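# Move the utility cart through a door into the yellow bay

## Task

Push or pull the utility cart through the self-closing door into the other room and leave it parked in the yellow bay so that each of its four wheels sits fully inside the taped outline rather than on the tape. The case of copy paper must rest in the cart's top tray without any part projecting beyond the tray's edges. The door must be closed when you finish. Either robot or both may be used, and no robot may topple or be left leaning.

## Robot and tools

Robots: two identical Hello Robot Stretch 4 units, r1 and r2. Each has an omni-wheel base, a lift on a mast and a single arm that telescopes forward, ending in a wrist (yaw, pitch, roll) and a two-finger gripper. A robot is about 1.6 m tall; its base rim lies within 0.23 m of the base origin.

Frames: the base frame has its origin on the floor below the base centre, x forward, y left, z up, in metres. hand_pose, a point between the open fingertips, is reported in this frame and may be somewhat inaccurate. base_odometry is in the odometry frame, which is the base frame at the start; it counts wheel rotation only, so slip shows up as travel. Heading is in rad, left positive, -3.142 to 3.142. Each robot reports in its own frames, so only images, lidar_m and wrist_depth_mm reveal where the robots are relative to one another.

move: one action for the robots. Arguments r1 and r2 each hold that robot's part (omit a robot to give it nothing new); cameras is a list of camera names (r1_head_camera, r1_head_left_camera, r1_head_right_camera, r1_wrist_camera, the same four for r2, or all; omitted or null means all, [] means none); blocking must always be false, otherwise the call is refused. The call returns in about 0.5 s while motion continues. Within a robot's part:
- base: a relative offset from where the base last reported itself (or from its current spot if a move was still running). translate_m drives straight, forward positive, -2 to 2 m; strafe_m slides sideways, left positive, -2 to 2 m; rotate_rad turns in place, counter-clockwise positive, -3.2 to 3.2 rad. Only translate_m and strafe_m may be combined, giving a straight diagonal with no turn.
- joints: absolute targets by name. lift_m 0 to 1.2 m; arm_m 0 to 0.55 m of extension; wrist_yaw_rad -1.134 to 4.276 (0 straight ahead, positive left, 3.14 folded back, beyond 3.4 the arm may obstruct); wrist_pitch_rad -1.117 to 4.259 (0 level, 1.57 pointing down); wrist_roll_rad -1.117 to 4.259 (0 fingers level, positive clockwise seen from behind); gripper_m -0.038 to 0.141 m fingertip gap (reading may be off by up to 0.015; -0.02 or below makes fingers press together). Done tolerances: ±0.004 for lift, arm, gripper; ±0.02 for wrist joints. Targets beyond range are clipped and reported; other bad values are refused.
- speeds: per-joint top speed for lift_m, arm_m and wrist joints, up to the max pace speed (not gripper).
- pace: slow, default, fast or max. Base 0.1/0.3/0.4/0.6 m/s and 1/2/3/4 rad/s; lift 0.15/0.3/0.4/0.5 m/s; arm 0.1/0.4/0.6/0.7 m/s; wrist always 1.82 rad/s. A raised lift (above 0.2) slows the base, down to 0.3 m/s and 1 rad/s at 1.2.
- contact_limits: 0 (lightest) to 1, default 0.5, only for arm_m, lift_m, translate_m, strafe_m, rotate_rad, given beside the matching command. A base limit persists until the next action naming base. Even at 0 the arm needs 15 to 40 N to stop; for a light press use 0 and aim 1 to 3 mm beyond contact. Lifting a load: keep lift limit ≥0.3 for 2 kg, ≥0.15 for 1 kg.
- end_of_arm: "enable_torque" alone, to re-power limp wrist or gripper motors.
All motions in one action start together; each action lasts at most 15 s, and a move times out at 14 s. A new move replaces only the targets it names. Omitted joints may still push toward older targets without status showing it.

wait: seconds 0 to 10, plus cameras. Returns full state and images; returns early once a commanded robot comes to rest. wait(0) shows the earlier move line.
stop: brakes all running motions on both robots, optional cameras. Braked motions read stopped and may keep pressing; it also re-brakes slack wheels, reported in a stop: line.
zoom_image: camera plus region [x0, y0, x1, y1] in pixels from the top-left, at most 504 by 504, on that camera's latest image.
finished_scene: scene, the current scene's number; ends it irreversibly, and the goal must hold without the robots.

Results: each robot's state; a pictures line listing image order; a move line like "move: r1 done; r2 time_out"; robots not named appear under "as last shown" with not commanded statuses. base_status/joint_status: done, moving, off_target (resting short, maybe still pushing), contact_stop (held back, that joint goes slack), time_out (target dropped), limit_stop_at_own_body, limit_stop_at_tilt (lean over 6 degrees; lift, arm, wheels go slack until it drops), torque_fault (motor limp until enable_torque). Any uncommanded stop, or a refused call, cancels your later move/wait/finished_scene calls in that reply. on_its_own describes what a robot did unbidden (held at gives target). lidar_m: 12 distances in m, 30-degree sectors, first straight ahead then counter-clockwise (4th left, 7th behind, 10th right); - means nothing seen or closer than 0.25 m; sees 0.15 m up to robot height, may miss glass and thin legs. wrist_depth_mm: 7x7 grid from top-left, 100 to 2000 mm, - for unknown. base_tilt in degrees (forward, right), offset up to about 3. turned_by_wheels vs turned_by_imu differing by over about 0.1 rad in a move suggests a hit or slip. motor_effort in percent (peak in brackets); servo_current in mA for wrist and gripper servos.

Gripping: command a gap more than 0.015 below the object's width, about 0.06 below to resist tugging; -0.02 or lower to close behind a handle. No reading confirms a grasp; a gripper servo_current rise hints at a squeeze.

Avoid: robots pressing or hitting one another (including a gripper closing on the other's fingers) – that can end the scene; base contact plus a few more mm is already hard. Two robots' travel may differ by about 3 cm per metre, so sharing a load can pull and tip them. Do not turn, drive or stop briskly holding over 1 kg with arm_m above 0.2; avoid steady high pulls with a raised gripper. Self-collision risks: gripper over base with lift below about 0.2 (0.45 pointing down), upward pitch combined with roll or right yaw, folded wrist tilting or rolling, lift below 0.05 while retracting, max pace near lift ends. Also avoid drops, releasing moving parts, slamming the door, and hard pushes. Loose objects may occasionally be nudged by outside disturbances.

Each tool is called in YAML: its name, and indented under it one key for each argument.

## Session

move:
  blocking: false

Scene clock: 0.00 s.
r1.base_odometry: x=+0.000 y=+0.000 heading=+0.000
r1.turned_by_wheels: +0.000
r1.turned_by_imu: +0.000
r1.base_tilt: forward=-1.6 right=+1.3
r1.lidar_m: 1.92 2.25 3.81 1.93 0.97 0.84 0.83 0.93 0.77 0.76 0.93 1.59
r1.base_status: not commanded
r1.joint_positions: lift_m=+0.127 arm_m=+0.000 wrist_yaw_rad=+3.089 wrist_pitch_rad=+0.002 wrist_roll_rad=+0.000 gripper_m=+0.056
r1.joint_status: not commanded
r1.measured_speeds: all 0
r1.motor_effort: lift_m=+20 arm_m=-4 wheel_0=+0 wheel_1=+1 wheel_2=+1
r1.servo_current: wrist_yaw_rad=39 wrist_pitch_rad=46 wrist_roll_rad=65 gripper_m=39
r1.hand_pose: x=-0.1125 y=+0.1024 z=+0.3046 quat_wxyz=(+0.026, -0.001, +0.000, +1.000) (m; r1's base frame)
r1.wrist_depth_mm: 137 138 - - - - - / 113 139 - - - - - / 117 140 224 - - - - / 137 161 - - - - - / - - - - - - - / - - 191 - 187 - - / 842 759 750 788 788 732 768
r2.base_odometry: x=+0.000 y=+0.000 heading=+0.000
r2.turned_by_wheels: +0.000
r2.turned_by_imu: +0.000
r2.base_tilt: forward=-0.6 right=+0.1
r2.lidar_m: 2.02 1.45 1.40 1.49 2.01 2.22 2.34 3.17 1.60 3.62 2.59 2.46
r2.base_status: not commanded
r2.joint_positions: lift_m=+0.295 arm_m=+0.000 wrist_yaw_rad=+3.133 wrist_pitch_rad=+0.002 wrist_roll_rad=+0.000 gripper_m=+0.056
r2.joint_status: not commanded
r2.measured_speeds: all 0
r2.motor_effort: lift_m=+18 arm_m=-4 wheel_0=+0 wheel_1=-1 wheel_2=+0
r2.servo_current: wrist_yaw_rad=46 wrist_pitch_rad=39 wrist_roll_rad=46 gripper_m=59
r2.hand_pose: x=-0.1167 y=+0.0898 z=+0.4727 quat_wxyz=(+0.004, -0.001, +0.000, +1.000) (m; r2's base frame)
r2.wrist_depth_mm: - 140 - - - - - / - 126 150 - - - - / - 130 185 - - - - / 144 143 272 - - - - / 229 - - - - - - / 226 1576 196 1576 190 1618 1464 / 226 1060 1138 - - 1025 1060
pictures: r1_head_camera, r1_head_left_camera, r1_head_right_camera, r1_wrist_camera, r2_head_camera, r2_head_left_camera, r2_head_right_camera, r2_wrist_camera
Images, in order (width x height): r1_head_camera 420x560, r1_head_left_camera 420x672, r1_head_right_camera 420x672, r1_wrist_camera 616x392, r2_head_camera 420x560, r2_head_left_camera 420x672, r2_head_right_camera 420x672, r2_wrist_camera 616x392.

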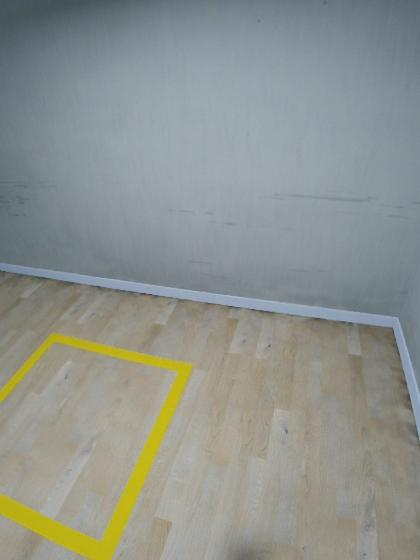

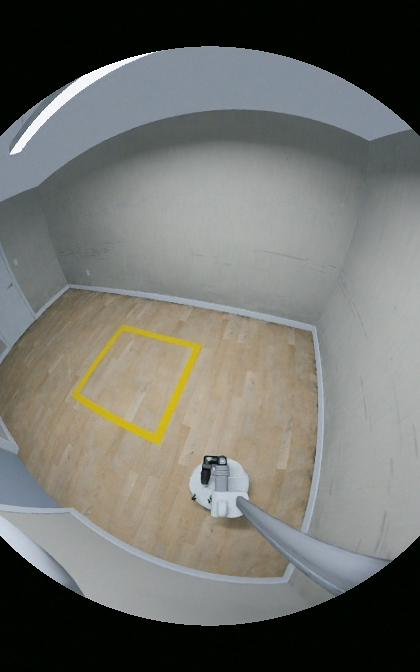

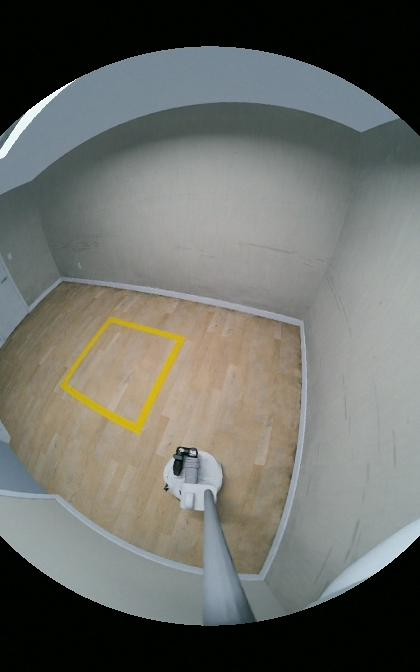

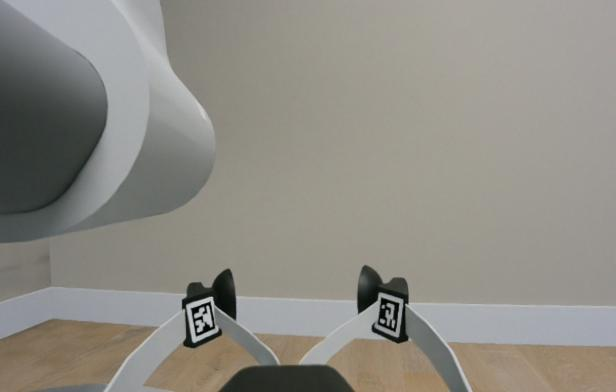

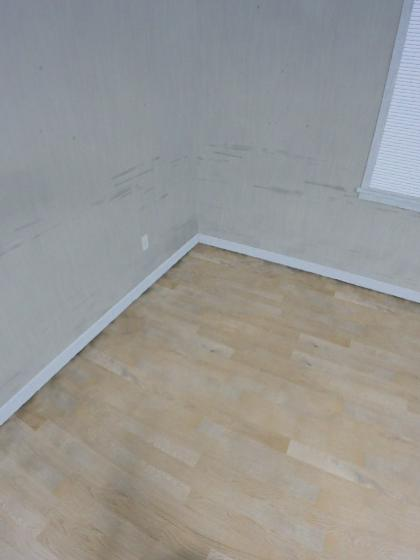

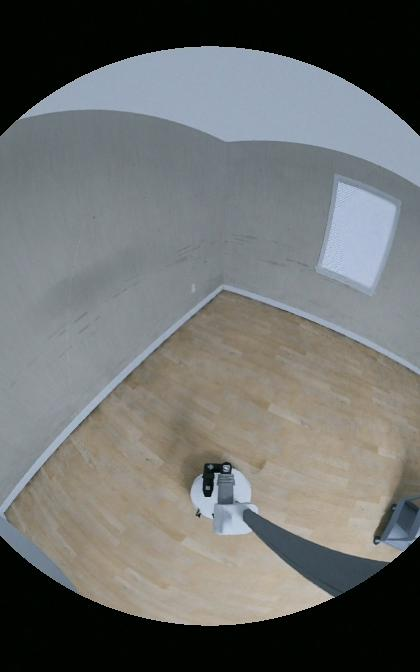

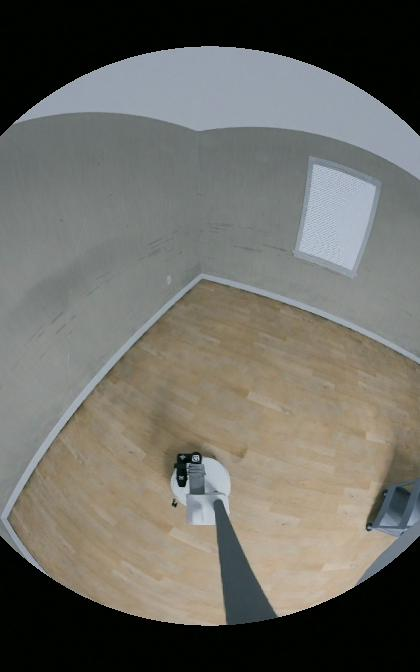

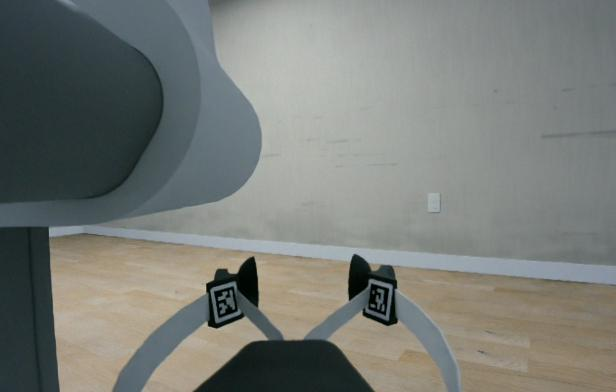

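move:
  blocking: false
  r1: {"base":{"rotate_rad":1.57}}
  r2: {"base":{"rotate_rad":-1.57}}
  cameras: []

wait:
  seconds: 2.5
  cameras: []

wait:
  seconds: 1
  cameras: ["r1_head_camera","r1_head_left_camera","r2_head_camera","r2_head_left_camera","r2_head_right_camera"]

Scene clock: 4.47 s.
move: r1 moving; r2 moving
r1.base_odometry: x=+0.000 y=+0.000 heading=+0.252
r1.turned_by_wheels: +0.252
r1.turned_by_imu: +0.252
r1.base_tilt: forward=-1.6 right=+1.2
r1.lidar_m: 1.98 2.71 3.66 1.25 0.89 0.80 0.87 0.80 0.77 0.82 1.11 1.92
r1.base_status: rotate_rad moving
r1.joint_positions: lift_m=+0.127 arm_m=+0.000 wrist_yaw_rad=+3.089 wrist_pitch_rad=+0.002 wrist_roll_rad=+0.000 gripper_m=+0.056
r1.joint_status: not commanded
r1.measured_speeds: translate_m=-0.001 strafe_m=-0.001 rotate_rad=+0.980 lift_m=+0.000 arm_m=+0.000 wrist_yaw_rad=+0.000 wrist_pitch_rad=+0.000 wrist_roll_rad=+0.000
r1.motor_effort: lift_m=+20(20) arm_m=-4(4) wheel_0=-8(9) wheel_1=-6(9) wheel_2=-7(7)
r1.servo_current: wrist_yaw_rad=59(59) wrist_pitch_rad=39(46) wrist_roll_rad=46(59) gripper_m=39(39)
r1.hand_pose: x=-0.1125 y=+0.1024 z=+0.3046 quat_wxyz=(+0.026, -0.001, +0.000, +1.000) (m; r1's base frame)
r1.wrist_depth_mm: 136 138 - - - - - / 113 139 - - - - - / 114 140 226 - - - - / 137 160 - - - - - / - - - - - - - / - 1060 190 - 187 - - / 778 750 750 798 750 699 732
r2.base_odometry: x=+0.000 y=+0.000 heading=-0.252
r2.turned_by_wheels: -0.252
r2.turned_by_imu: -0.244
r2.base_tilt: forward=-0.7 right=+0.1
r2.lidar_m: 2.52 1.62 1.40 1.40 1.67 2.23 2.24 2.64 1.59 1.63 2.93 2.49
r2.base_status: rotate_rad moving
r2.joint_positions: lift_m=+0.295 arm_m=+0.000 wrist_yaw_rad=+3.133 wrist_pitch_rad=+0.002 wrist_roll_rad=+0.000 gripper_m=+0.056
r2.joint_status: not commanded
r2.measured_speeds: translate_m=+0.000 strafe_m=+0.000 rotate_rad=-0.974 lift_m=+0.000 arm_m=+0.000 wrist_yaw_rad=+0.000 wrist_pitch_rad=+0.000 wrist_roll_rad=+0.000
r2.motor_effort: lift_m=+18(18) arm_m=-4(4) wheel_0=+8(9) wheel_1=+8(10) wheel_2=+9(11)
r2.servo_current: wrist_yaw_rad=33(52) wrist_pitch_rad=39(46) wrist_roll_rad=52(52) gripper_m=39(59)
r2.hand_pose: x=-0.1167 y=+0.0898 z=+0.4727 quat_wxyz=(+0.004, -0.001, +0.000, +1.000) (m; r2's base frame)
r2.wrist_depth_mm: - 141 - - - - - / - 127 150 - - - - / - 130 184 - - - - / 144 143 272 - - - - / 229 - - - - - - / 227 1576 196 1576 190 1661 1464 / 226 1060 1138 - - 1060 1060
pictures: none
No camera images: "cameras" was empty.

Scene clock: 6.03 s.
earlier move: r1 done; r2 done
r1.base_odometry: x=+0.000 y=+0.000 heading=+1.570
r1.turned_by_wheels: +1.318
r1.turned_by_imu: +1.325
r1.base_tilt: forward=-1.6 right=+1.2
r1.lidar_m: 1.95 1.00 0.83 0.84 0.92 0.76 0.79 0.89 1.55 1.95 2.20 3.76
r1.base_status: done
r1.joint_positions: lift_m=+0.127 arm_m=+0.000 wrist_yaw_rad=+3.089 wrist_pitch_rad=+0.002 wrist_roll_rad=+0.000 gripper_m=+0.056
r1.joint_status: not commanded
r1.measured_speeds: all 0
r1.motor_effort: lift_m=+20(20) arm_m=-4(4) wheel_0=-2(10) wheel_1=-1(9) wheel_2=+0(8)
r1.servo_current: wrist_yaw_rad=33(65) wrist_pitch_rad=33(52) wrist_roll_rad=52(65) gripper_m=39(46)
r1.hand_pose: x=-0.1125 y=+0.1024 z=+0.3046 quat_wxyz=(+0.026, -0.001, +0.000, +1.000) (m; r1's base frame)
r1.wrist_depth_mm: 137 139 - - - - - / 113 139 - - - - - / 117 140 229 - - - - / 137 162 - - - - - / - - - - - - - / - - 190 - 187 - - / 854 741 759 143 741 707 759
r2.base_odometry: x=+0.000 y=+0.000 heading=-1.569
r2.turned_by_wheels: -1.318
r2.turned_by_imu: -1.283
r2.base_tilt: forward=-0.6 right=+0.1
r2.lidar_m: 3.58 2.60 2.46 1.99 1.43 1.40 1.49 2.04 2.22 2.32 3.21 1.63
r2.base_status: done
r2.joint_positions: lift_m=+0.295 arm_m=+0.000 wrist_yaw_rad=+3.133 wrist_pitch_rad=+0.002 wrist_roll_rad=+0.000 gripper_m=+0.056
r2.joint_status: not commanded
r2.measured_speeds: all 0
r2.motor_effort: lift_m=+18(18) arm_m=-4(4) wheel_0=+3(11) wheel_1=+2(11) wheel_2=+3(11)
r2.servo_current: wrist_yaw_rad=39(59) wrist_pitch_rad=39(46) wrist_roll_rad=52(52) gripper_m=39(59)
r2.hand_pose: x=-0.1167 y=+0.0898 z=+0.4727 quat_wxyz=(+0.004, -0.001, +0.000, +1.000) (m; r2's base frame)
r2.wrist_depth_mm: - 140 - - - - - / - 126 142 - - - - / - 130 186 - - - - / 144 144 228 - - - - / 229 - - - - - - / 228 1576 196 1336 190 - - / 226 1060 1138 - - 1025 1060
wait: 1.57 of 2.5 s (r1 and r2 have come to rest)
pictures: none
No camera images: "cameras" was empty.

Scene clock: 7.03 s.
r1.base_odometry: x=+0.000 y=+0.000 heading=+1.570
r1.turned_by_wheels: +0.000
r1.turned_by_imu: +0.000
r1.base_tilt: forward=-1.6 right=+1.3
r1.lidar_m: 1.98 1.01 0.85 0.84 0.92 0.76 0.77 0.90 1.55 1.94 2.22 3.77
r1.base_status: done
r1.joint_positions: lift_m=+0.127 arm_m=+0.000 wrist_yaw_rad=+3.089 wrist_pitch_rad=+0.002 wrist_roll_rad=+0.000 gripper_m=+0.056
r1.joint_status: not commanded
r1.measured_speeds: all 0
r1.motor_effort: lift_m=+20(20) arm_m=-4(4) wheel_0=-1(10) wheel_1=-2(9) wheel_2=+0(8)
r1.servo_current: wrist_yaw_rad=39(65) wrist_pitch_rad=39(52) wrist_roll_rad=52(65) gripper_m=39(46)
r1.hand_pose: x=-0.1125 y=+0.1024 z=+0.3046 quat_wxyz=(+0.026, -0.001, +0.000, +1.000) (m; r1's base frame)
r1.wrist_depth_mm: 136 139 - - - - - / 113 139 - - - - - / 118 140 229 - - - - / 137 162 - - - - - / - - - - - - - / - - 190 - 188 - - / 854 750 759 143 750 699 759
r2.base_odometry: x=+0.000 y=+0.000 heading=-1.569
r2.turned_by_wheels: +0.000
r2.turned_by_imu: +0.000
r2.base_tilt: forward=-0.7 right=+0.0
r2.lidar_m: 3.58 2.61 2.48 2.01 1.48 1.38 1.49 2.06 2.22 2.34 3.24 1.63
r2.base_status: done
r2.joint_positions: lift_m=+0.295 arm_m=+0.000 wrist_yaw_rad=+3.133 wrist_pitch_rad=+0.002 wrist_roll_rad=+0.000 gripper_m=+0.056
r2.joint_status: not commanded
r2.measured_speeds: all 0
r2.motor_effort: lift_m=+18(18) arm_m=-4(4) wheel_0=+3(11) wheel_1=+2(11) wheel_2=+4(11)
r2.servo_current: wrist_yaw_rad=46(59) wrist_pitch_rad=39(46) wrist_roll_rad=46(52) gripper_m=59(59)
r2.hand_pose: x=-0.1167 y=+0.0898 z=+0.4727 quat_wxyz=(+0.004, -0.001, +0.000, +1.000) (m; r2's base frame)
r2.wrist_depth_mm: - 141 - - - - - / - 127 142 - - - - / - 129 185 - - - - / 144 144 228 - - - - / 230 - - - - - - / 228 1576 196 1336 190 - - / 225 1060 1138 - - 1025 1060
wait: 1.00 s; at rest by 0.27 s
pictures: r1_head_camera, r1_head_left_camera, r2_head_camera, r2_head_left_camera, r2_head_right_camera
Images, in order (width x height): r1_head_camera 420x560, r1_head_left_camera 420x672, r2_head_camera 420x560, r2_head_left_camera 420x672, r2_head_right_camera 420x672.

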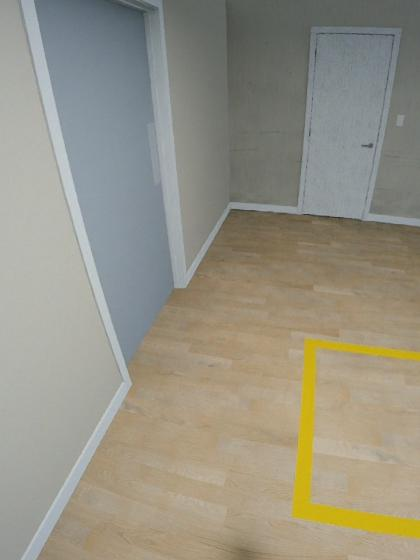

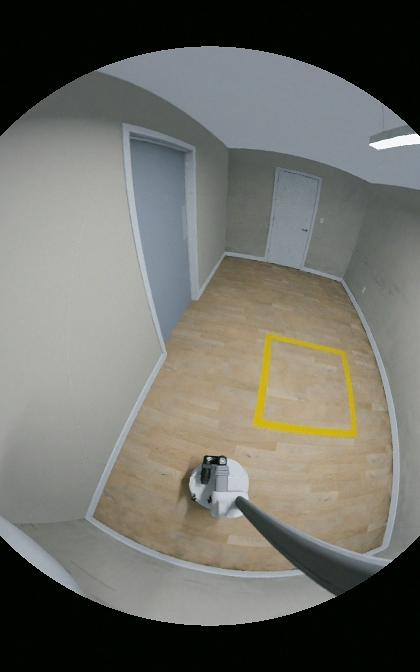

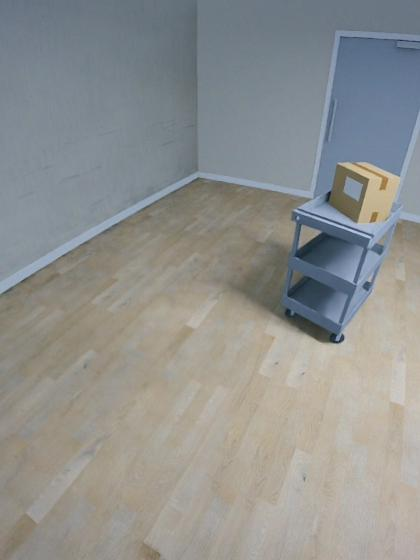

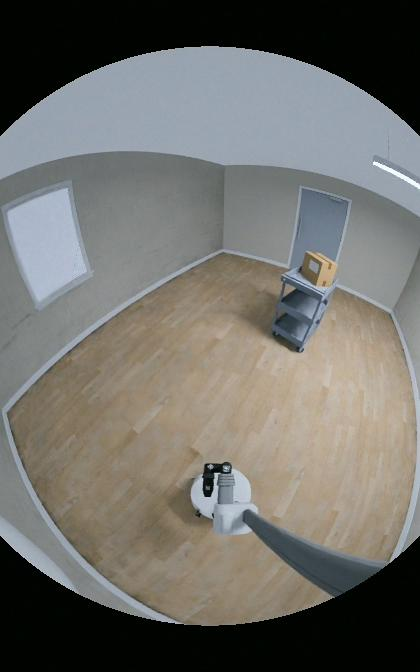

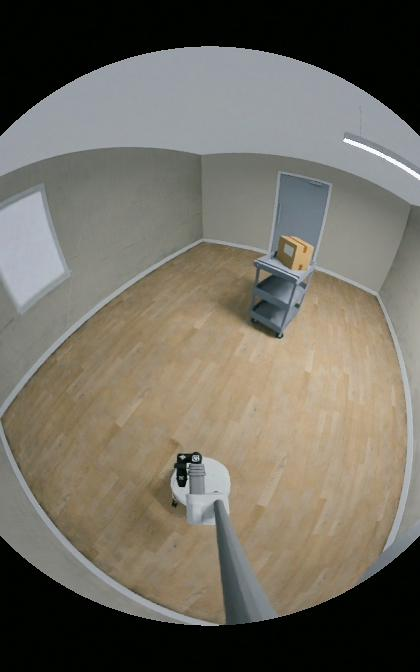

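zoom_image:
  camera: "r2_head_camera"
  region: [250, 0, 420, 360]

zoom_image:
  camera: "r2_head_right_camera"
  region: [220, 150, 360, 360]

zoom_image:
  camera: "r1_head_camera"
  region: [0, 0, 240, 400]

Scaled by 1.400 from the camera's 420x560 image, which has a finer 1200x1600 frame.

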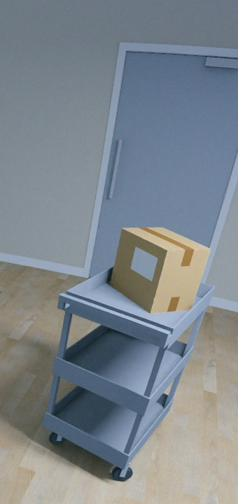

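Scaled by 2.400 from the camera's 420x672 image, which has a finer 600x960 frame.

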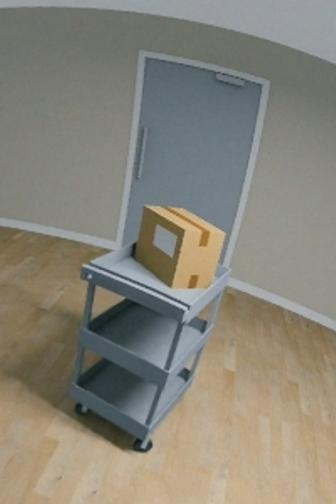

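Scaled by 1.260 from the camera's 420x560 image, which has a finer 600x800 frame.

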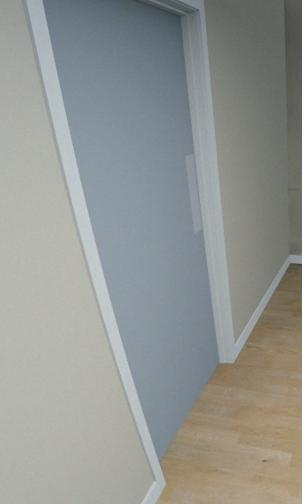

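move:
  blocking: false
  r1: {"base":{"rotate_rad":-0.2}}
  r2: {"base":{"rotate_rad":-0.4}}
  cameras: []

wait:
  seconds: 1.5
  cameras: []

move:
  blocking: false
  r1: {"base":{"translate_m":1.2},"pace":"fast"}
  r2: {"base":{"translate_m":0.4}}
  cameras: []

wait:
  seconds: 2.2
  cameras: []

wait:
  seconds: 2
  cameras: ["r1_head_camera","r1_head_left_camera","r1_head_right_camera","r2_head_camera","r2_head_left_camera","r2_head_right_camera"]

Scene clock: 52.77 s.
move: r1 moving; r2 moving
r1.base_odometry: x=+0.000 y=+0.000 heading=+1.387
r1.turned_by_wheels: -0.183
r1.turned_by_imu: -0.184
r1.base_tilt: forward=-1.6 right=+1.3
r1.lidar_m: 2.76 1.15 0.86 0.84 0.90 0.81 0.77 0.83 1.20 1.94 2.05 2.89
r1.base_status: rotate_rad moving
r1.joint_positions: lift_m=+0.127 arm_m=+0.000 wrist_yaw_rad=+3.089 wrist_pitch_rad=+0.002 wrist_roll_rad=+0.000 gripper_m=+0.056
r1.joint_status: not commanded
r1.measured_speeds: translate_m=-0.001 strafe_m=+0.000 rotate_rad=-0.297 lift_m=+0.000 arm_m=+0.000 wrist_yaw_rad=+0.000 wrist_pitch_rad=+0.000 wrist_roll_rad=+0.000
r1.motor_effort: lift_m=+20(20) arm_m=-4(4) wheel_0=+4(7) wheel_1=+2(8) wheel_2=+1(7)
r1.servo_current: wrist_yaw_rad=46(59) wrist_pitch_rad=46(46) wrist_roll_rad=65(65) gripper_m=39(52)
r1.hand_pose: x=-0.1125 y=+0.1024 z=+0.3046 quat_wxyz=(+0.026, -0.001, +0.000, +1.000) (m; r1's base frame)
r1.wrist_depth_mm: 136 138 - - - - - / 113 139 - - - - - / 117 140 229 - - - - / 137 161 - - - - - / - - - - - - - / - - 190 - 187 - - / 778 707 750 143 741 778 820
r2.base_odometry: x=+0.000 y=+0.000 heading=-1.816
r2.turned_by_wheels: -0.247
r2.turned_by_imu: -0.239
r2.base_tilt: forward=-0.7 right=+0.0
r2.lidar_m: 1.66 2.90 2.50 2.53 1.62 1.40 1.40 1.67 2.23 2.23 2.61 1.61
r2.base_status: rotate_rad moving
r2.joint_positions: lift_m=+0.295 arm_m=+0.000 wrist_yaw_rad=+3.133 wrist_pitch_rad=+0.002 wrist_roll_rad=+0.000 gripper_m=+0.056
r2.joint_status: not commanded
r2.measured_speeds: translate_m=-0.002 strafe_m=+0.000 rotate_rad=-0.841 lift_m=+0.000 arm_m=+0.000 wrist_yaw_rad=+0.000 wrist_pitch_rad=+0.000 wrist_roll_rad=+0.000
r2.motor_effort: lift_m=+18(18) arm_m=-4(4) wheel_0=+6(10) wheel_1=+7(9) wheel_2=+6(11)
r2.servo_current: wrist_yaw_rad=39(65) wrist_pitch_rad=46(46) wrist_roll_rad=39(52) gripper_m=46(52)
r2.hand_pose: x=-0.1167 y=+0.0898 z=+0.4727 quat_wxyz=(+0.004, -0.001, +0.000, +1.000) (m; r2's base frame)
r2.wrist_depth_mm: - 141 - - - - - / - 126 142 - - - - / - 130 185 - - - - / 144 143 207 - - - - / 229 - - - - - - / 227 1576 195 1336 190 - - / 225 1078 1160 - - 1042 1060
pictures: none
No camera images: "cameras" was empty.

Scene clock: 53.20 s.
earlier move: r1 done; r2 moving
r1.base_odometry: x=+0.000 y=+0.000 heading=+1.370
r1.turned_by_wheels: -0.017
r1.turned_by_imu: -0.017
r1.base_tilt: forward=-1.6 right=+1.3
r1.lidar_m: 2.92 1.19 0.86 0.84 0.88 0.80 0.77 0.83 1.19 1.93 2.03 2.86
r1.base_status: done
r1.joint_positions: lift_m=+0.127 arm_m=+0.000 wrist_yaw_rad=+3.089 wrist_pitch_rad=+0.002 wrist_roll_rad=+0.000 gripper_m=+0.056
r1.joint_status: not commanded
r1.measured_speeds: all 0
r1.motor_effort: lift_m=+20(20) arm_m=-4(4) wheel_0=+1(7) wheel_1=+1(8) wheel_2=+1(7)
r1.servo_current: wrist_yaw_rad=52(59) wrist_pitch_rad=33(46) wrist_roll_rad=59(65) gripper_m=33(52)
r1.hand_pose: x=-0.1125 y=+0.1024 z=+0.3046 quat_wxyz=(+0.026, -0.001, +0.000, +1.000) (m; r1's base frame)
r1.wrist_depth_mm: 136 139 - - - - - / 113 139 - - - - - / 118 140 228 - - - - / 137 162 - - - - - / - - - - - - - / - - 190 - 188 - - / 788 699 750 143 741 778 809
r2.base_odometry: x=+0.000 y=+0.000 heading=-1.968
r2.turned_by_wheels: -0.152
r2.turned_by_imu: -0.149
r2.base_tilt: forward=-0.7 right=+0.1
r2.lidar_m: 1.61 3.16 2.47 2.45 1.82 1.41 1.42 1.55 2.24 2.24 2.46 3.73
r2.base_status: rotate_rad moving
r2.joint_positions: lift_m=+0.295 arm_m=+0.000 wrist_yaw_rad=+3.133 wrist_pitch_rad=+0.002 wrist_roll_rad=+0.000 gripper_m=+0.056
r2.joint_status: not commanded
r2.measured_speeds: all 0
r2.motor_effort: lift_m=+18(18) arm_m=-4(4) wheel_0=+4(10) wheel_1=+2(9) wheel_2=+4(11)
r2.servo_current: wrist_yaw_rad=46(65) wrist_pitch_rad=39(46) wrist_roll_rad=46(52) gripper_m=52(52)
r2.hand_pose: x=-0.1167 y=+0.0898 z=+0.4727 quat_wxyz=(+0.004, -0.001, +0.000, +1.000) (m; r2's base frame)
r2.wrist_depth_mm: - 141 - - - - - / - 127 142 - - - - / - 129 185 - - - - / 144 143 208 - - - - / 220 - - - - - - / 220 1464 193 171 190 - 1281 / 225 1042 1160 - - 1025 1060
wait: 0.43 of 1.5 s (r1 has come to rest)
pictures: none
No camera images: "cameras" was empty.

Scene clock: 53.70 s.
earlier move: r2 done
move: r1 moving; r2 moving
r1.base_odometry: x=+0.010 y=+0.049 heading=+1.370
r1.turned_by_wheels: +0.000
r1.turned_by_imu: +0.000
r1.base_tilt: forward=-1.6 right=+1.2
r1.lidar_m: 2.90 1.16 0.87 0.84 0.91 0.87 0.82 0.85 1.28 1.92 2.04 2.87
r1.base_status: translate_m moving
r1.joint_positions: lift_m=+0.127 arm_m=+0.000 wrist_yaw_rad=+3.089 wrist_pitch_rad=+0.002 wrist_roll_rad=+0.000 gripper_m=+0.056
r1.joint_status: not commanded
r1.measured_speeds: translate_m=+0.194 strafe_m=+0.000 rotate_rad=-0.004 lift_m=+0.000 arm_m=+0.000 wrist_yaw_rad=+0.000 wrist_pitch_rad=+0.000 wrist_roll_rad=+0.000
r1.motor_effort: lift_m=+20(20) arm_m=-4(4) wheel_0=+8(10) wheel_1=+6(8) wheel_2=-11(11)
r1.servo_current: wrist_yaw_rad=52(72) wrist_pitch_rad=46(46) wrist_roll_rad=59(65) gripper_m=39(46)
r1.hand_pose: x=-0.1125 y=+0.1024 z=+0.3046 quat_wxyz=(+0.026, -0.001, +0.000, +1.000) (m; r1's base frame)
r1.wrist_depth_mm: - 137 - - - - - / - 137 - - - - - / 110 138 205 - - - - / 124 139 236 - - - - / - - - - - - - / - - 190 - 188 - - / 854 750 750 809 798 768 820
r2.base_odometry: x=-0.012 y=-0.029 heading=-1.969
r2.turned_by_wheels: -0.001
r2.turned_by_imu: -0.001
r2.base_tilt: forward=-0.7 right=+0.1
r2.lidar_m: 1.59 3.19 2.51 2.50 1.83 1.46 1.44 1.61 2.23 2.22 2.43 3.72
r2.base_status: translate_m moving
r2.joint_positions: lift_m=+0.295 arm_m=+0.000 wrist_yaw_rad=+3.133 wrist_pitch_rad=+0.002 wrist_roll_rad=+0.000 gripper_m=+0.056
r2.joint_status: not commanded
r2.measured_speeds: translate_m=+0.122 strafe_m=+0.000 rotate_rad=-0.001 lift_m=+0.000 arm_m=+0.000 wrist_yaw_rad=+0.000 wrist_pitch_rad=+0.000 wrist_roll_rad=+0.000
r2.motor_effort: lift_m=+18(18) arm_m=-4(4) wheel_0=+6(11) wheel_1=+7(9) wheel_2=-12(12)
r2.servo_current: wrist_yaw_rad=46(52) wrist_pitch_rad=39(46) wrist_roll_rad=59(59) gripper_m=39(52)
r2.hand_pose: x=-0.1167 y=+0.0898 z=+0.4727 quat_wxyz=(+0.004, -0.001, +0.000, +1.000) (m; r2's base frame)
r2.wrist_depth_mm: - 141 - - - - - / - 126 142 - - - - / - 129 184 - - - - / 144 143 217 - - - - / 220 - - - - - - / 220 1430 192 171 190 - 1336 / 227 1078 1138 - - 1042 1060
pictures: none
No camera images: "cameras" was empty.

Scene clock: 55.90 s.
earlier move: r1 moving; r2 moving
r1.base_odometry: x=+0.175 y=+0.864 heading=+1.370
r1.turned_by_wheels: +0.000
r1.turned_by_imu: +0.000
r1.base_tilt: forward=-1.6 right=+1.3
r1.lidar_m: 2.79 1.23 0.83 0.80 0.85 1.21 1.64 1.76 2.05 1.96 2.07 2.95
r1.base_status: translate_m moving
r1.joint_positions: lift_m=+0.127 arm_m=+0.000 wrist_yaw_rad=+3.089 wrist_pitch_rad=+0.002 wrist_roll_rad=+0.000 gripper_m=+0.056
r1.joint_status: not commanded
r1.measured_speeds: translate_m=+0.399 strafe_m=+0.000 rotate_rad=+0.004 lift_m=+0.000 arm_m=+0.000 wrist_yaw_rad=+0.000 wrist_pitch_rad=+0.000 wrist_roll_rad=+0.000
r1.motor_effort: lift_m=+20(20) arm_m=-4(4) wheel_0=+6(10) wheel_1=+4(9) wheel_2=-6(13)
r1.servo_current: wrist_yaw_rad=39(72) wrist_pitch_rad=39(52) wrist_roll_rad=59(65) gripper_m=39(52)
r1.hand_pose: x=-0.1125 y=+0.1024 z=+0.3046 quat_wxyz=(+0.026, -0.001, +0.000, +1.000) (m; r1's base frame)
r1.wrist_depth_mm: - 137 - - - - - / - 137 - - - - - / 110 138 206 - - - - / 125 140 237 - - - - / 138 - - - - - - / 1205 1205 194 1182 187 1138 1042 / 854 759 750 788 798 768 820
r2.base_odometry: x=-0.155 y=-0.369 heading=-1.969
r2.turned_by_wheels: +0.000
r2.turned_by_imu: +0.001
r2.base_tilt: forward=-0.7 right=+0.1
r2.lidar_m: 1.20 3.10 2.46 2.42 2.32 1.83 1.80 1.99 2.31 2.27 2.48 1.52
r2.base_status: translate_m moving
r2.joint_positions: lift_m=+0.295 arm_m=+0.000 wrist_yaw_rad=+3.133 wrist_pitch_rad=+0.002 wrist_roll_rad=+0.000 gripper_m=+0.056
r2.joint_status: not commanded
r2.measured_speeds: all 0
r2.motor_effort: lift_m=+18(18) arm_m=-4(4) wheel_0=+4(11) wheel_1=+3(9) wheel_2=-3(14)
r2.servo_current: wrist_yaw_rad=39(65) wrist_pitch_rad=46(46) wrist_roll_rad=52(59) gripper_m=46(52)
r2.hand_pose: x=-0.1167 y=+0.0898 z=+0.4727 quat_wxyz=(+0.004, -0.001, +0.000, +1.000) (m; r2's base frame)
r2.wrist_depth_mm: - 140 - - - - - / - 127 142 - - - - / - 130 185 - - - - / 144 143 235 - - - - / 229 - - - - - - / 228 1576 196 1576 190 1499 1430 / 226 1078 1138 - - 1042 1042
wait: 2.20 s; no rest
pictures: none
No camera images: "cameras" was empty.

Scene clock: 56.03 s.
earlier move: r1 moving; r2 done
r1.base_odometry: x=+0.186 y=+0.916 heading=+1.370
r1.turned_by_wheels: +0.000
r1.turned_by_imu: +0.000
r1.base_tilt: forward=-1.6 right=+1.3
r1.lidar_m: 2.78 1.25 0.93 0.80 0.84 1.21 1.69 1.82 2.05 1.95 2.07 2.95
r1.base_status: translate_m moving
r1.joint_positions: lift_m=+0.127 arm_m=+0.000 wrist_yaw_rad=+3.089 wrist_pitch_rad=+0.002 wrist_roll_rad=+0.000 gripper_m=+0.056
r1.joint_status: not commanded
r1.measured_speeds: translate_m=+0.399 strafe_m=+0.000 rotate_rad=+0.003 lift_m=+0.000 arm_m=+0.000 wrist_yaw_rad=+0.000 wrist_pitch_rad=+0.000 wrist_roll_rad=+0.000
r1.motor_effort: lift_m=+20(20) arm_m=-4(4) wheel_0=+5(10) wheel_1=+5(9) wheel_2=-5(13)
r1.servo_current: wrist_yaw_rad=65(72) wrist_pitch_rad=39(52) wrist_roll_rad=59(65) gripper_m=46(52)
r1.hand_pose: x=-0.1125 y=+0.1024 z=+0.3046 quat_wxyz=(+0.026, -0.001, +0.000, +1.000) (m; r1's base frame)
r1.wrist_depth_mm: - 137 - - - - - / - 138 - - - - - / 110 137 206 - - - - / 125 138 238 - - - - / 138 - - - - - - / 1182 1205 193 1160 186 1160 1042 / 831 759 741 798 788 778 820
r2.base_odometry: x=-0.155 y=-0.369 heading=-1.969
r2.turned_by_wheels: +0.000
r2.turned_by_imu: +0.000
r2.base_tilt: forward=-0.7 right=+0.1
r2.lidar_m: 1.21 3.11 2.48 2.43 2.27 1.85 1.80 1.98 2.32 2.27 2.52 1.48
r2.base_status: done
r2.joint_positions: lift_m=+0.295 arm_m=+0.000 wrist_yaw_rad=+3.133 wrist_pitch_rad=+0.002 wrist_roll_rad=+0.000 gripper_m=+0.056
r2.joint_status: not commanded
r2.measured_speeds: all 0
r2.motor_effort: lift_m=+18(18) arm_m=-4(4) wheel_0=+3(11) wheel_1=+3(9) wheel_2=-3(14)
r2.servo_current: wrist_yaw_rad=46(65) wrist_pitch_rad=46(46) wrist_roll_rad=33(59) gripper_m=46(52)
r2.hand_pose: x=-0.1167 y=+0.0898 z=+0.4727 quat_wxyz=(+0.004, -0.001, +0.000, +1.000) (m; r2's base frame)
r2.wrist_depth_mm: - 141 - - - - - / - 127 141 - - - - / - 130 185 - - - - / 144 143 236 - - - - / 230 - - - - - - / 228 1576 196 1537 190 1464 1430 / 227 1060 1138 - - 1042 1060
wait: 0.13 of 2 s (r2 has come to rest)
pictures: r1_head_camera, r1_head_left_camera, r1_head_right_camera, r2_head_camera, r2_head_left_camera, r2_head_right_camera
Images, in order (width x height): r1_head_camera 420x560, r1_head_left_camera 420x672, r1_head_right_camera 420x672, r2_head_camera 420x560, r2_head_left_camera 420x672, r2_head_right_camera 420x672.

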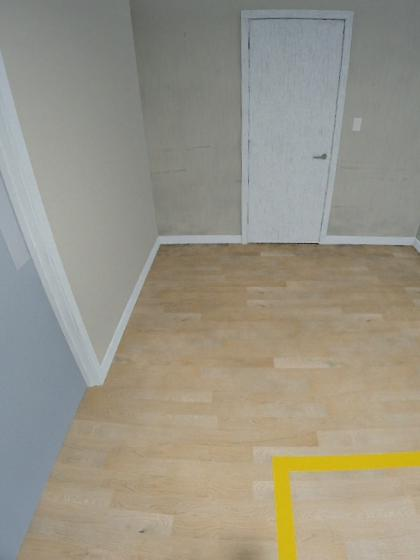

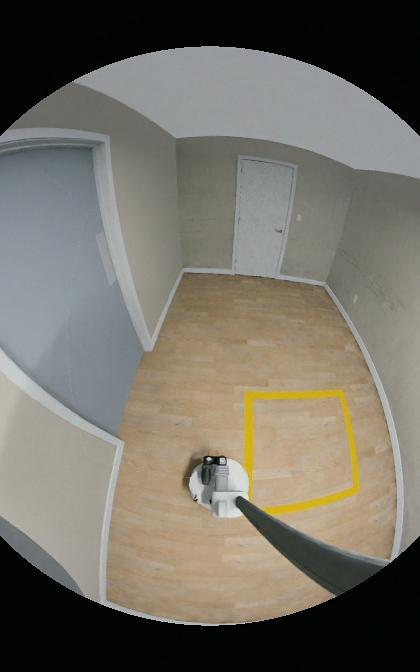

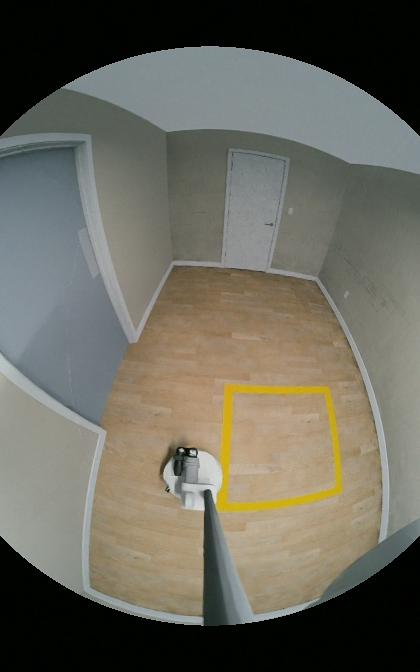

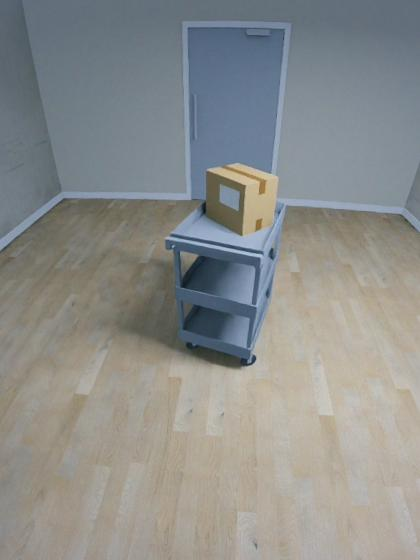

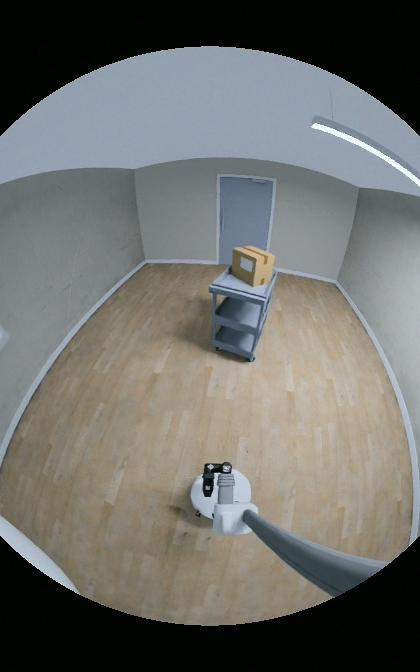

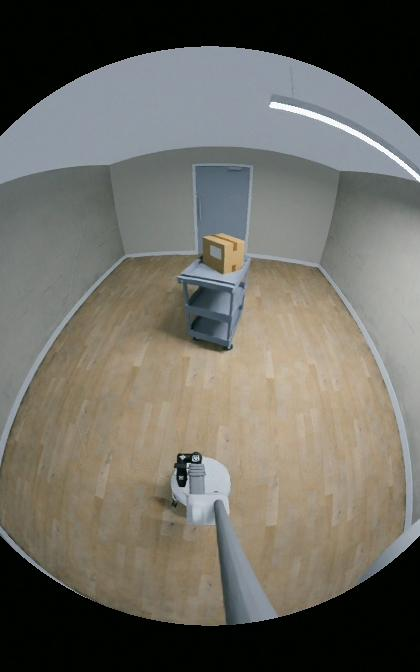

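move:
  blocking: false
  r1: {"base":{"rotate_rad":1.57}}
  r2: {"joints":{"lift_m":0.75,"wrist_yaw_rad":0,"gripper_m":0.1}}
  cameras: []

wait:
  seconds: 2.5
  cameras: []

wait:
  seconds: 1.5
  cameras: ["r1_head_camera","r1_head_left_camera","r1_head_right_camera","r2_head_camera","r2_head_right_camera","r2_wrist_camera"]

Scene clock: 68.30 s.
earlier move: r1 done
move: r1 moving; r2 moving
r1.base_odometry: x=+0.239 y=+1.176 heading=+1.622
r1.turned_by_wheels: +0.252
r1.turned_by_imu: +0.253
r1.base_tilt: forward=-1.6 right=+1.2
r1.lidar_m: 1.57 1.02 0.87 0.79 0.94 1.76 1.97 2.30 2.00 2.00 2.37 2.73
r1.base_status: rotate_rad moving
r1.joint_positions: lift_m=+0.127 arm_m=+0.000 wrist_yaw_rad=+3.089 wrist_pitch_rad=+0.002 wrist_roll_rad=+0.000 gripper_m=+0.056
r1.joint_status: not commanded
r1.measured_speeds: translate_m=+0.000 strafe_m=+0.001 rotate_rad=+0.972 lift_m=+0.000 arm_m=+0.000 wrist_yaw_rad=+0.000 wrist_pitch_rad=+0.000 wrist_roll_rad=+0.000
r1.motor_effort: lift_m=+20(20) arm_m=-4(4) wheel_0=-9(9) wheel_1=-7(9) wheel_2=-6(8)
r1.servo_current: wrist_yaw_rad=46(72) wrist_pitch_rad=46(46) wrist_roll_rad=52(59) gripper_m=33(52)
r1.hand_pose: x=-0.1125 y=+0.1024 z=+0.3046 quat_wxyz=(+0.026, -0.001, +0.000, +1.000) (m; r1's base frame)
r1.wrist_depth_mm: 136 138 - - - - - / 113 139 - - - - - / 117 140 274 - - - - / 137 161 - - - - - / 1921 - - - - 1808 - / 1182 1205 193 1205 187 1160 1138 / 854 164 759 798 788 778 820
r2.base_odometry: x=-0.155 y=-0.369 heading=-1.969
r2.turned_by_wheels: +0.000
r2.turned_by_imu: +0.001
r2.base_tilt: forward=-0.7 right=+0.1
r2.lidar_m: 1.19 3.11 2.46 2.42 2.27 1.83 1.80 1.98 2.32 2.28 2.49 1.48
r2.base_status: not commanded
r2.joint_positions: lift_m=+0.333 arm_m=+0.000 wrist_yaw_rad=+2.570 wrist_pitch_rad=+0.002 wrist_roll_rad=+0.000 gripper_m=+0.075
r2.joint_status: lift_m moving; wrist_yaw_rad moving; gripper_m moving
r2.measured_speeds: translate_m=+0.000 strafe_m=+0.000 rotate_rad=+0.000 lift_m=+0.146 arm_m=+0.000 wrist_yaw_rad=-1.740 wrist_pitch_rad=+0.000 wrist_roll_rad=+0.000
r2.motor_effort: lift_m=+24(24) arm_m=-4(4) wheel_0=+2(3) wheel_1=+4(4) wheel_2=-3(3)
r2.servo_current: wrist_yaw_rad=130(130) wrist_pitch_rad=39(46) wrist_roll_rad=46(59) gripper_m=104(104)
r2.hand_pose: x=-0.0242 y=+0.2296 z=+0.5103 quat_wxyz=(+0.282, -0.001, +0.000, +0.959) (m; r2's base frame)
r2.wrist_depth_mm: - - - - - - - / - - - - - - - / - - - - - - - / - - - - - - - / - - - - - - - / 1537 1499 189 1708 190 1756 1537 / 1182 1138 1229 - 1182 1078 1138
pictures: none
No camera images: "cameras" was empty.

Scene clock: 69.87 s.
earlier move: r1 done; r2 moving
r1.base_odometry: x=+0.239 y=+1.176 heading=+2.940
r1.turned_by_wheels: +1.318
r1.turned_by_imu: +1.325
r1.base_tilt: forward=-1.6 right=+1.2
r1.lidar_m: 0.77 0.84 1.19 1.96 2.05 2.03 1.97 2.11 2.83 2.74 1.19 0.90
r1.base_status: done
r1.joint_positions: lift_m=+0.127 arm_m=+0.000 wrist_yaw_rad=+3.089 wrist_pitch_rad=+0.002 wrist_roll_rad=+0.000 gripper_m=+0.056
r1.joint_status: not commanded
r1.measured_speeds: all 0
r1.motor_effort: lift_m=+20(20) arm_m=-4(4) wheel_0=-3(9) wheel_1=-1(10) wheel_2=-1(8)
r1.servo_current: wrist_yaw_rad=39(72) wrist_pitch_rad=39(52) wrist_roll_rad=39(65) gripper_m=39(52)
r1.hand_pose: x=-0.1125 y=+0.1024 z=+0.3046 quat_wxyz=(+0.026, -0.001, +0.000, +1.000) (m; r1's base frame)
r1.wrist_depth_mm: 136 138 - - - - - / 113 139 - - - - - / 118 140 270 - - - - / 137 161 - - - - - / 1983 - - - - - - / 1182 1182 194 1182 188 1255 1118 / 842 741 759 798 809 741 820
r2.base_odometry: x=-0.155 y=-0.369 heading=-1.969
r2.turned_by_wheels: +0.000
r2.turned_by_imu: +0.000
r2.base_tilt: forward=-0.7 right=+0.0
r2.lidar_m: 1.21 3.10 2.47 2.43 2.30 1.85 1.81 1.98 2.31 2.27 2.50 1.46
r2.base_status: not commanded
r2.joint_positions: lift_m=+0.720 arm_m=+0.000 wrist_yaw_rad=+0.005 wrist_pitch_rad=+0.002 wrist_roll_rad=+0.000 gripper_m=+0.100
r2.joint_status: lift_m moving; wrist_yaw_rad moving; the others done
r2.measured_speeds: translate_m=+0.000 strafe_m=+0.000 rotate_rad=+0.000 lift_m=+0.139 arm_m=+0.000 wrist_yaw_rad=-0.086 wrist_pitch_rad=+0.000 wrist_roll_rad=+0.000
r2.motor_effort: lift_m=+21(25) arm_m=-4(4) wheel_0=+3(3) wheel_1=+3(4) wheel_2=-3(3)
r2.servo_current: wrist_yaw_rad=85(130) wrist_pitch_rad=39(46) wrist_roll_rad=46(59) gripper_m=59(104)
r2.hand_pose: x=+0.4597 y=-0.0861 z=+0.8975 quat_wxyz=(+1.000, +0.000, +0.001, +0.002) (m; r2's base frame)
r2.wrist_depth_mm: - - - - - - - / - - - - - - - / - - - - - - - / - - - - 1336 - - / - - - - - - - / - - 195 162 192 - - / - 1863 - - - 1808 1863
wait: 1.57 of 2.5 s (r1 has come to rest)
pictures: none
No camera images: "cameras" was empty.

Scene clock: 70.60 s.
earlier move: r2 done
r1.base_odometry: x=+0.239 y=+1.176 heading=+2.940
r1.turned_by_wheels: +0.000
r1.turned_by_imu: +0.000
r1.base_tilt: forward=-1.6 right=+1.3
r1.lidar_m: 0.79 0.86 1.16 1.96 2.08 2.06 1.97 2.11 2.83 2.75 1.19 0.89
r1.base_status: done
r1.joint_positions: lift_m=+0.127 arm_m=+0.000 wrist_yaw_rad=+3.089 wrist_pitch_rad=+0.002 wrist_roll_rad=+0.000 gripper_m=+0.056
r1.joint_status: not commanded
r1.measured_speeds: all 0
r1.motor_effort: lift_m=+20(20) arm_m=-4(4) wheel_0=-3(9) wheel_1=+0(10) wheel_2=-1(8)
r1.servo_current: wrist_yaw_rad=46(72) wrist_pitch_rad=46(52) wrist_roll_rad=59(65) gripper_m=39(52)
r1.hand_pose: x=-0.1125 y=+0.1024 z=+0.3046 quat_wxyz=(+0.026, -0.001, +0.000, +1.000) (m; r1's base frame)
r1.wrist_depth_mm: 136 139 - - - - - / 113 139 - - - - - / 118 140 273 - - - - / 137 162 - - - - - / 1983 - - - - - - / 1229 1205 194 1205 187 1281 1138 / 866 732 750 798 798 750 809
r2.base_odometry: x=-0.155 y=-0.369 heading=-1.969
r2.turned_by_wheels: +0.000
r2.turned_by_imu: +0.000
r2.base_tilt: forward=-0.6 right=+0.1
r2.lidar_m: 1.23 3.08 2.49 2.43 2.29 1.80 1.81 1.99 2.31 2.29 2.51 1.52
r2.base_status: not commanded
r2.joint_positions: lift_m=+0.750 arm_m=+0.000 wrist_yaw_rad=+0.003 wrist_pitch_rad=+0.002 wrist_roll_rad=+0.000 gripper_m=+0.100
r2.joint_status: all done
r2.measured_speeds: all 0
r2.motor_effort: lift_m=+21(25) arm_m=-4(4) wheel_0=+2(3) wheel_1=+4(4) wheel_2=-3(3)
r2.servo_current: wrist_yaw_rad=39(130) wrist_pitch_rad=46(46) wrist_roll_rad=52(59) gripper_m=52(104)
r2.hand_pose: x=+0.4596 y=-0.0866 z=+0.9275 quat_wxyz=(+1.000, +0.000, +0.001, +0.001) (m; r2's base frame)
r2.wrist_depth_mm: - - - - - - - / - - - - - - - / - - - - - - - / - - - - 1308 - - / - - - - - - - / - - 195 1182 192 - - / - 1983 - - - 1863 1921
wait: 0.73 of 1.5 s (r2 has come to rest)
pictures: r1_head_camera, r1_head_left_camera, r1_head_right_camera, r2_head_camera, r2_head_right_camera, r2_wrist_camera
Images, in order (width x height): r1_head_camera 420x560, r1_head_left_camera 420x672, r1_head_right_camera 420x672, r2_head_camera 420x560, r2_head_right_camera 420x672, r2_wrist_camera 616x392.

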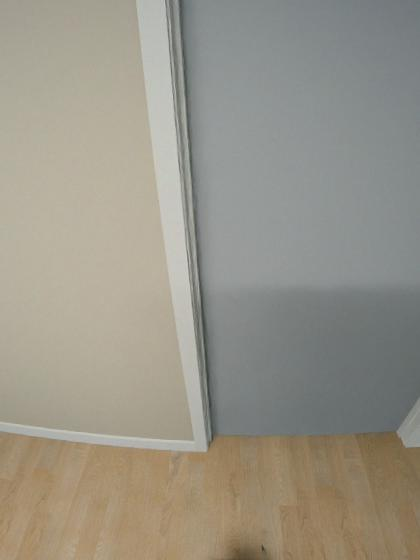

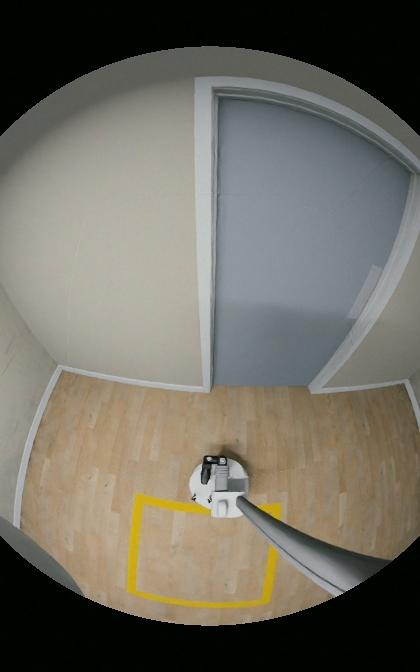

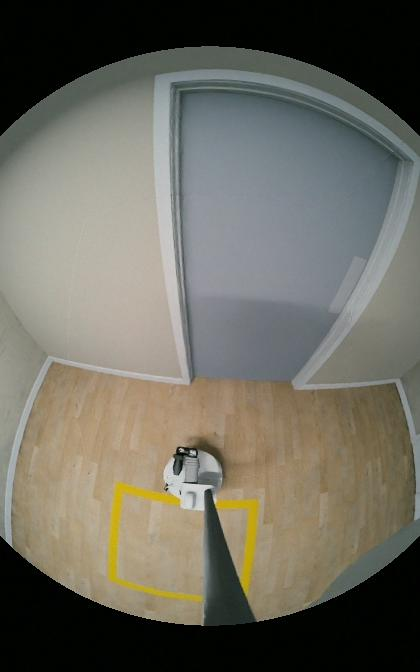

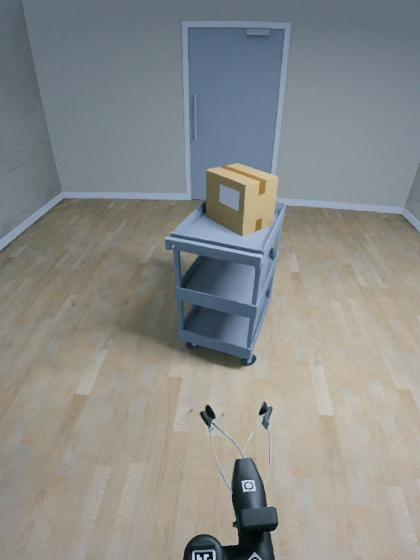

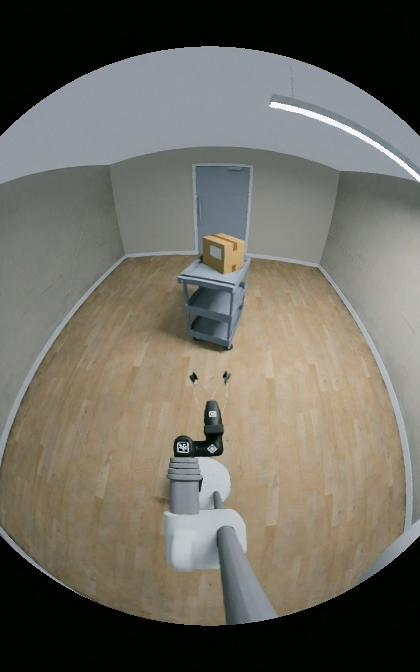

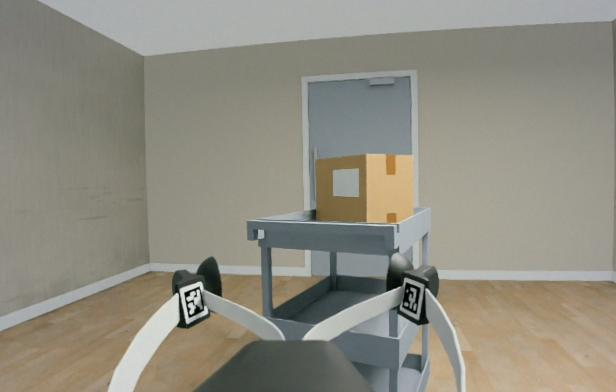

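zoom_image:
  camera: "r2_wrist_camera"
  region: [230, 140, 450, 280]

zoom_image:
  camera: "r2_head_camera"
  region: [150, 150, 300, 380]

Scaled by 2.291.

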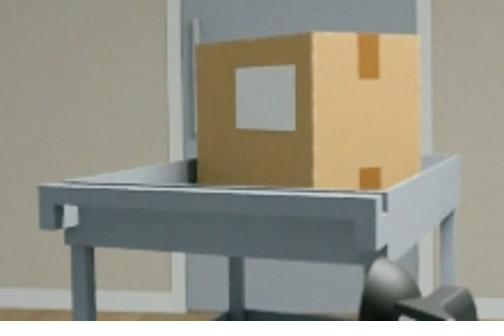

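Scaled by 2.191 from the camera's 420x560 image, which has a finer 1200x1600 frame.

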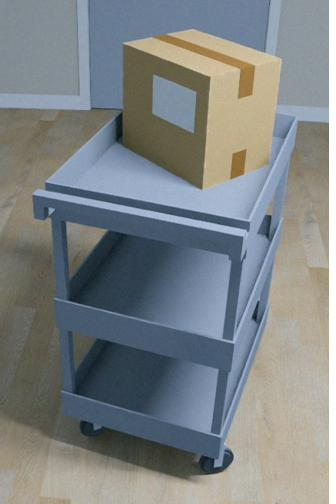

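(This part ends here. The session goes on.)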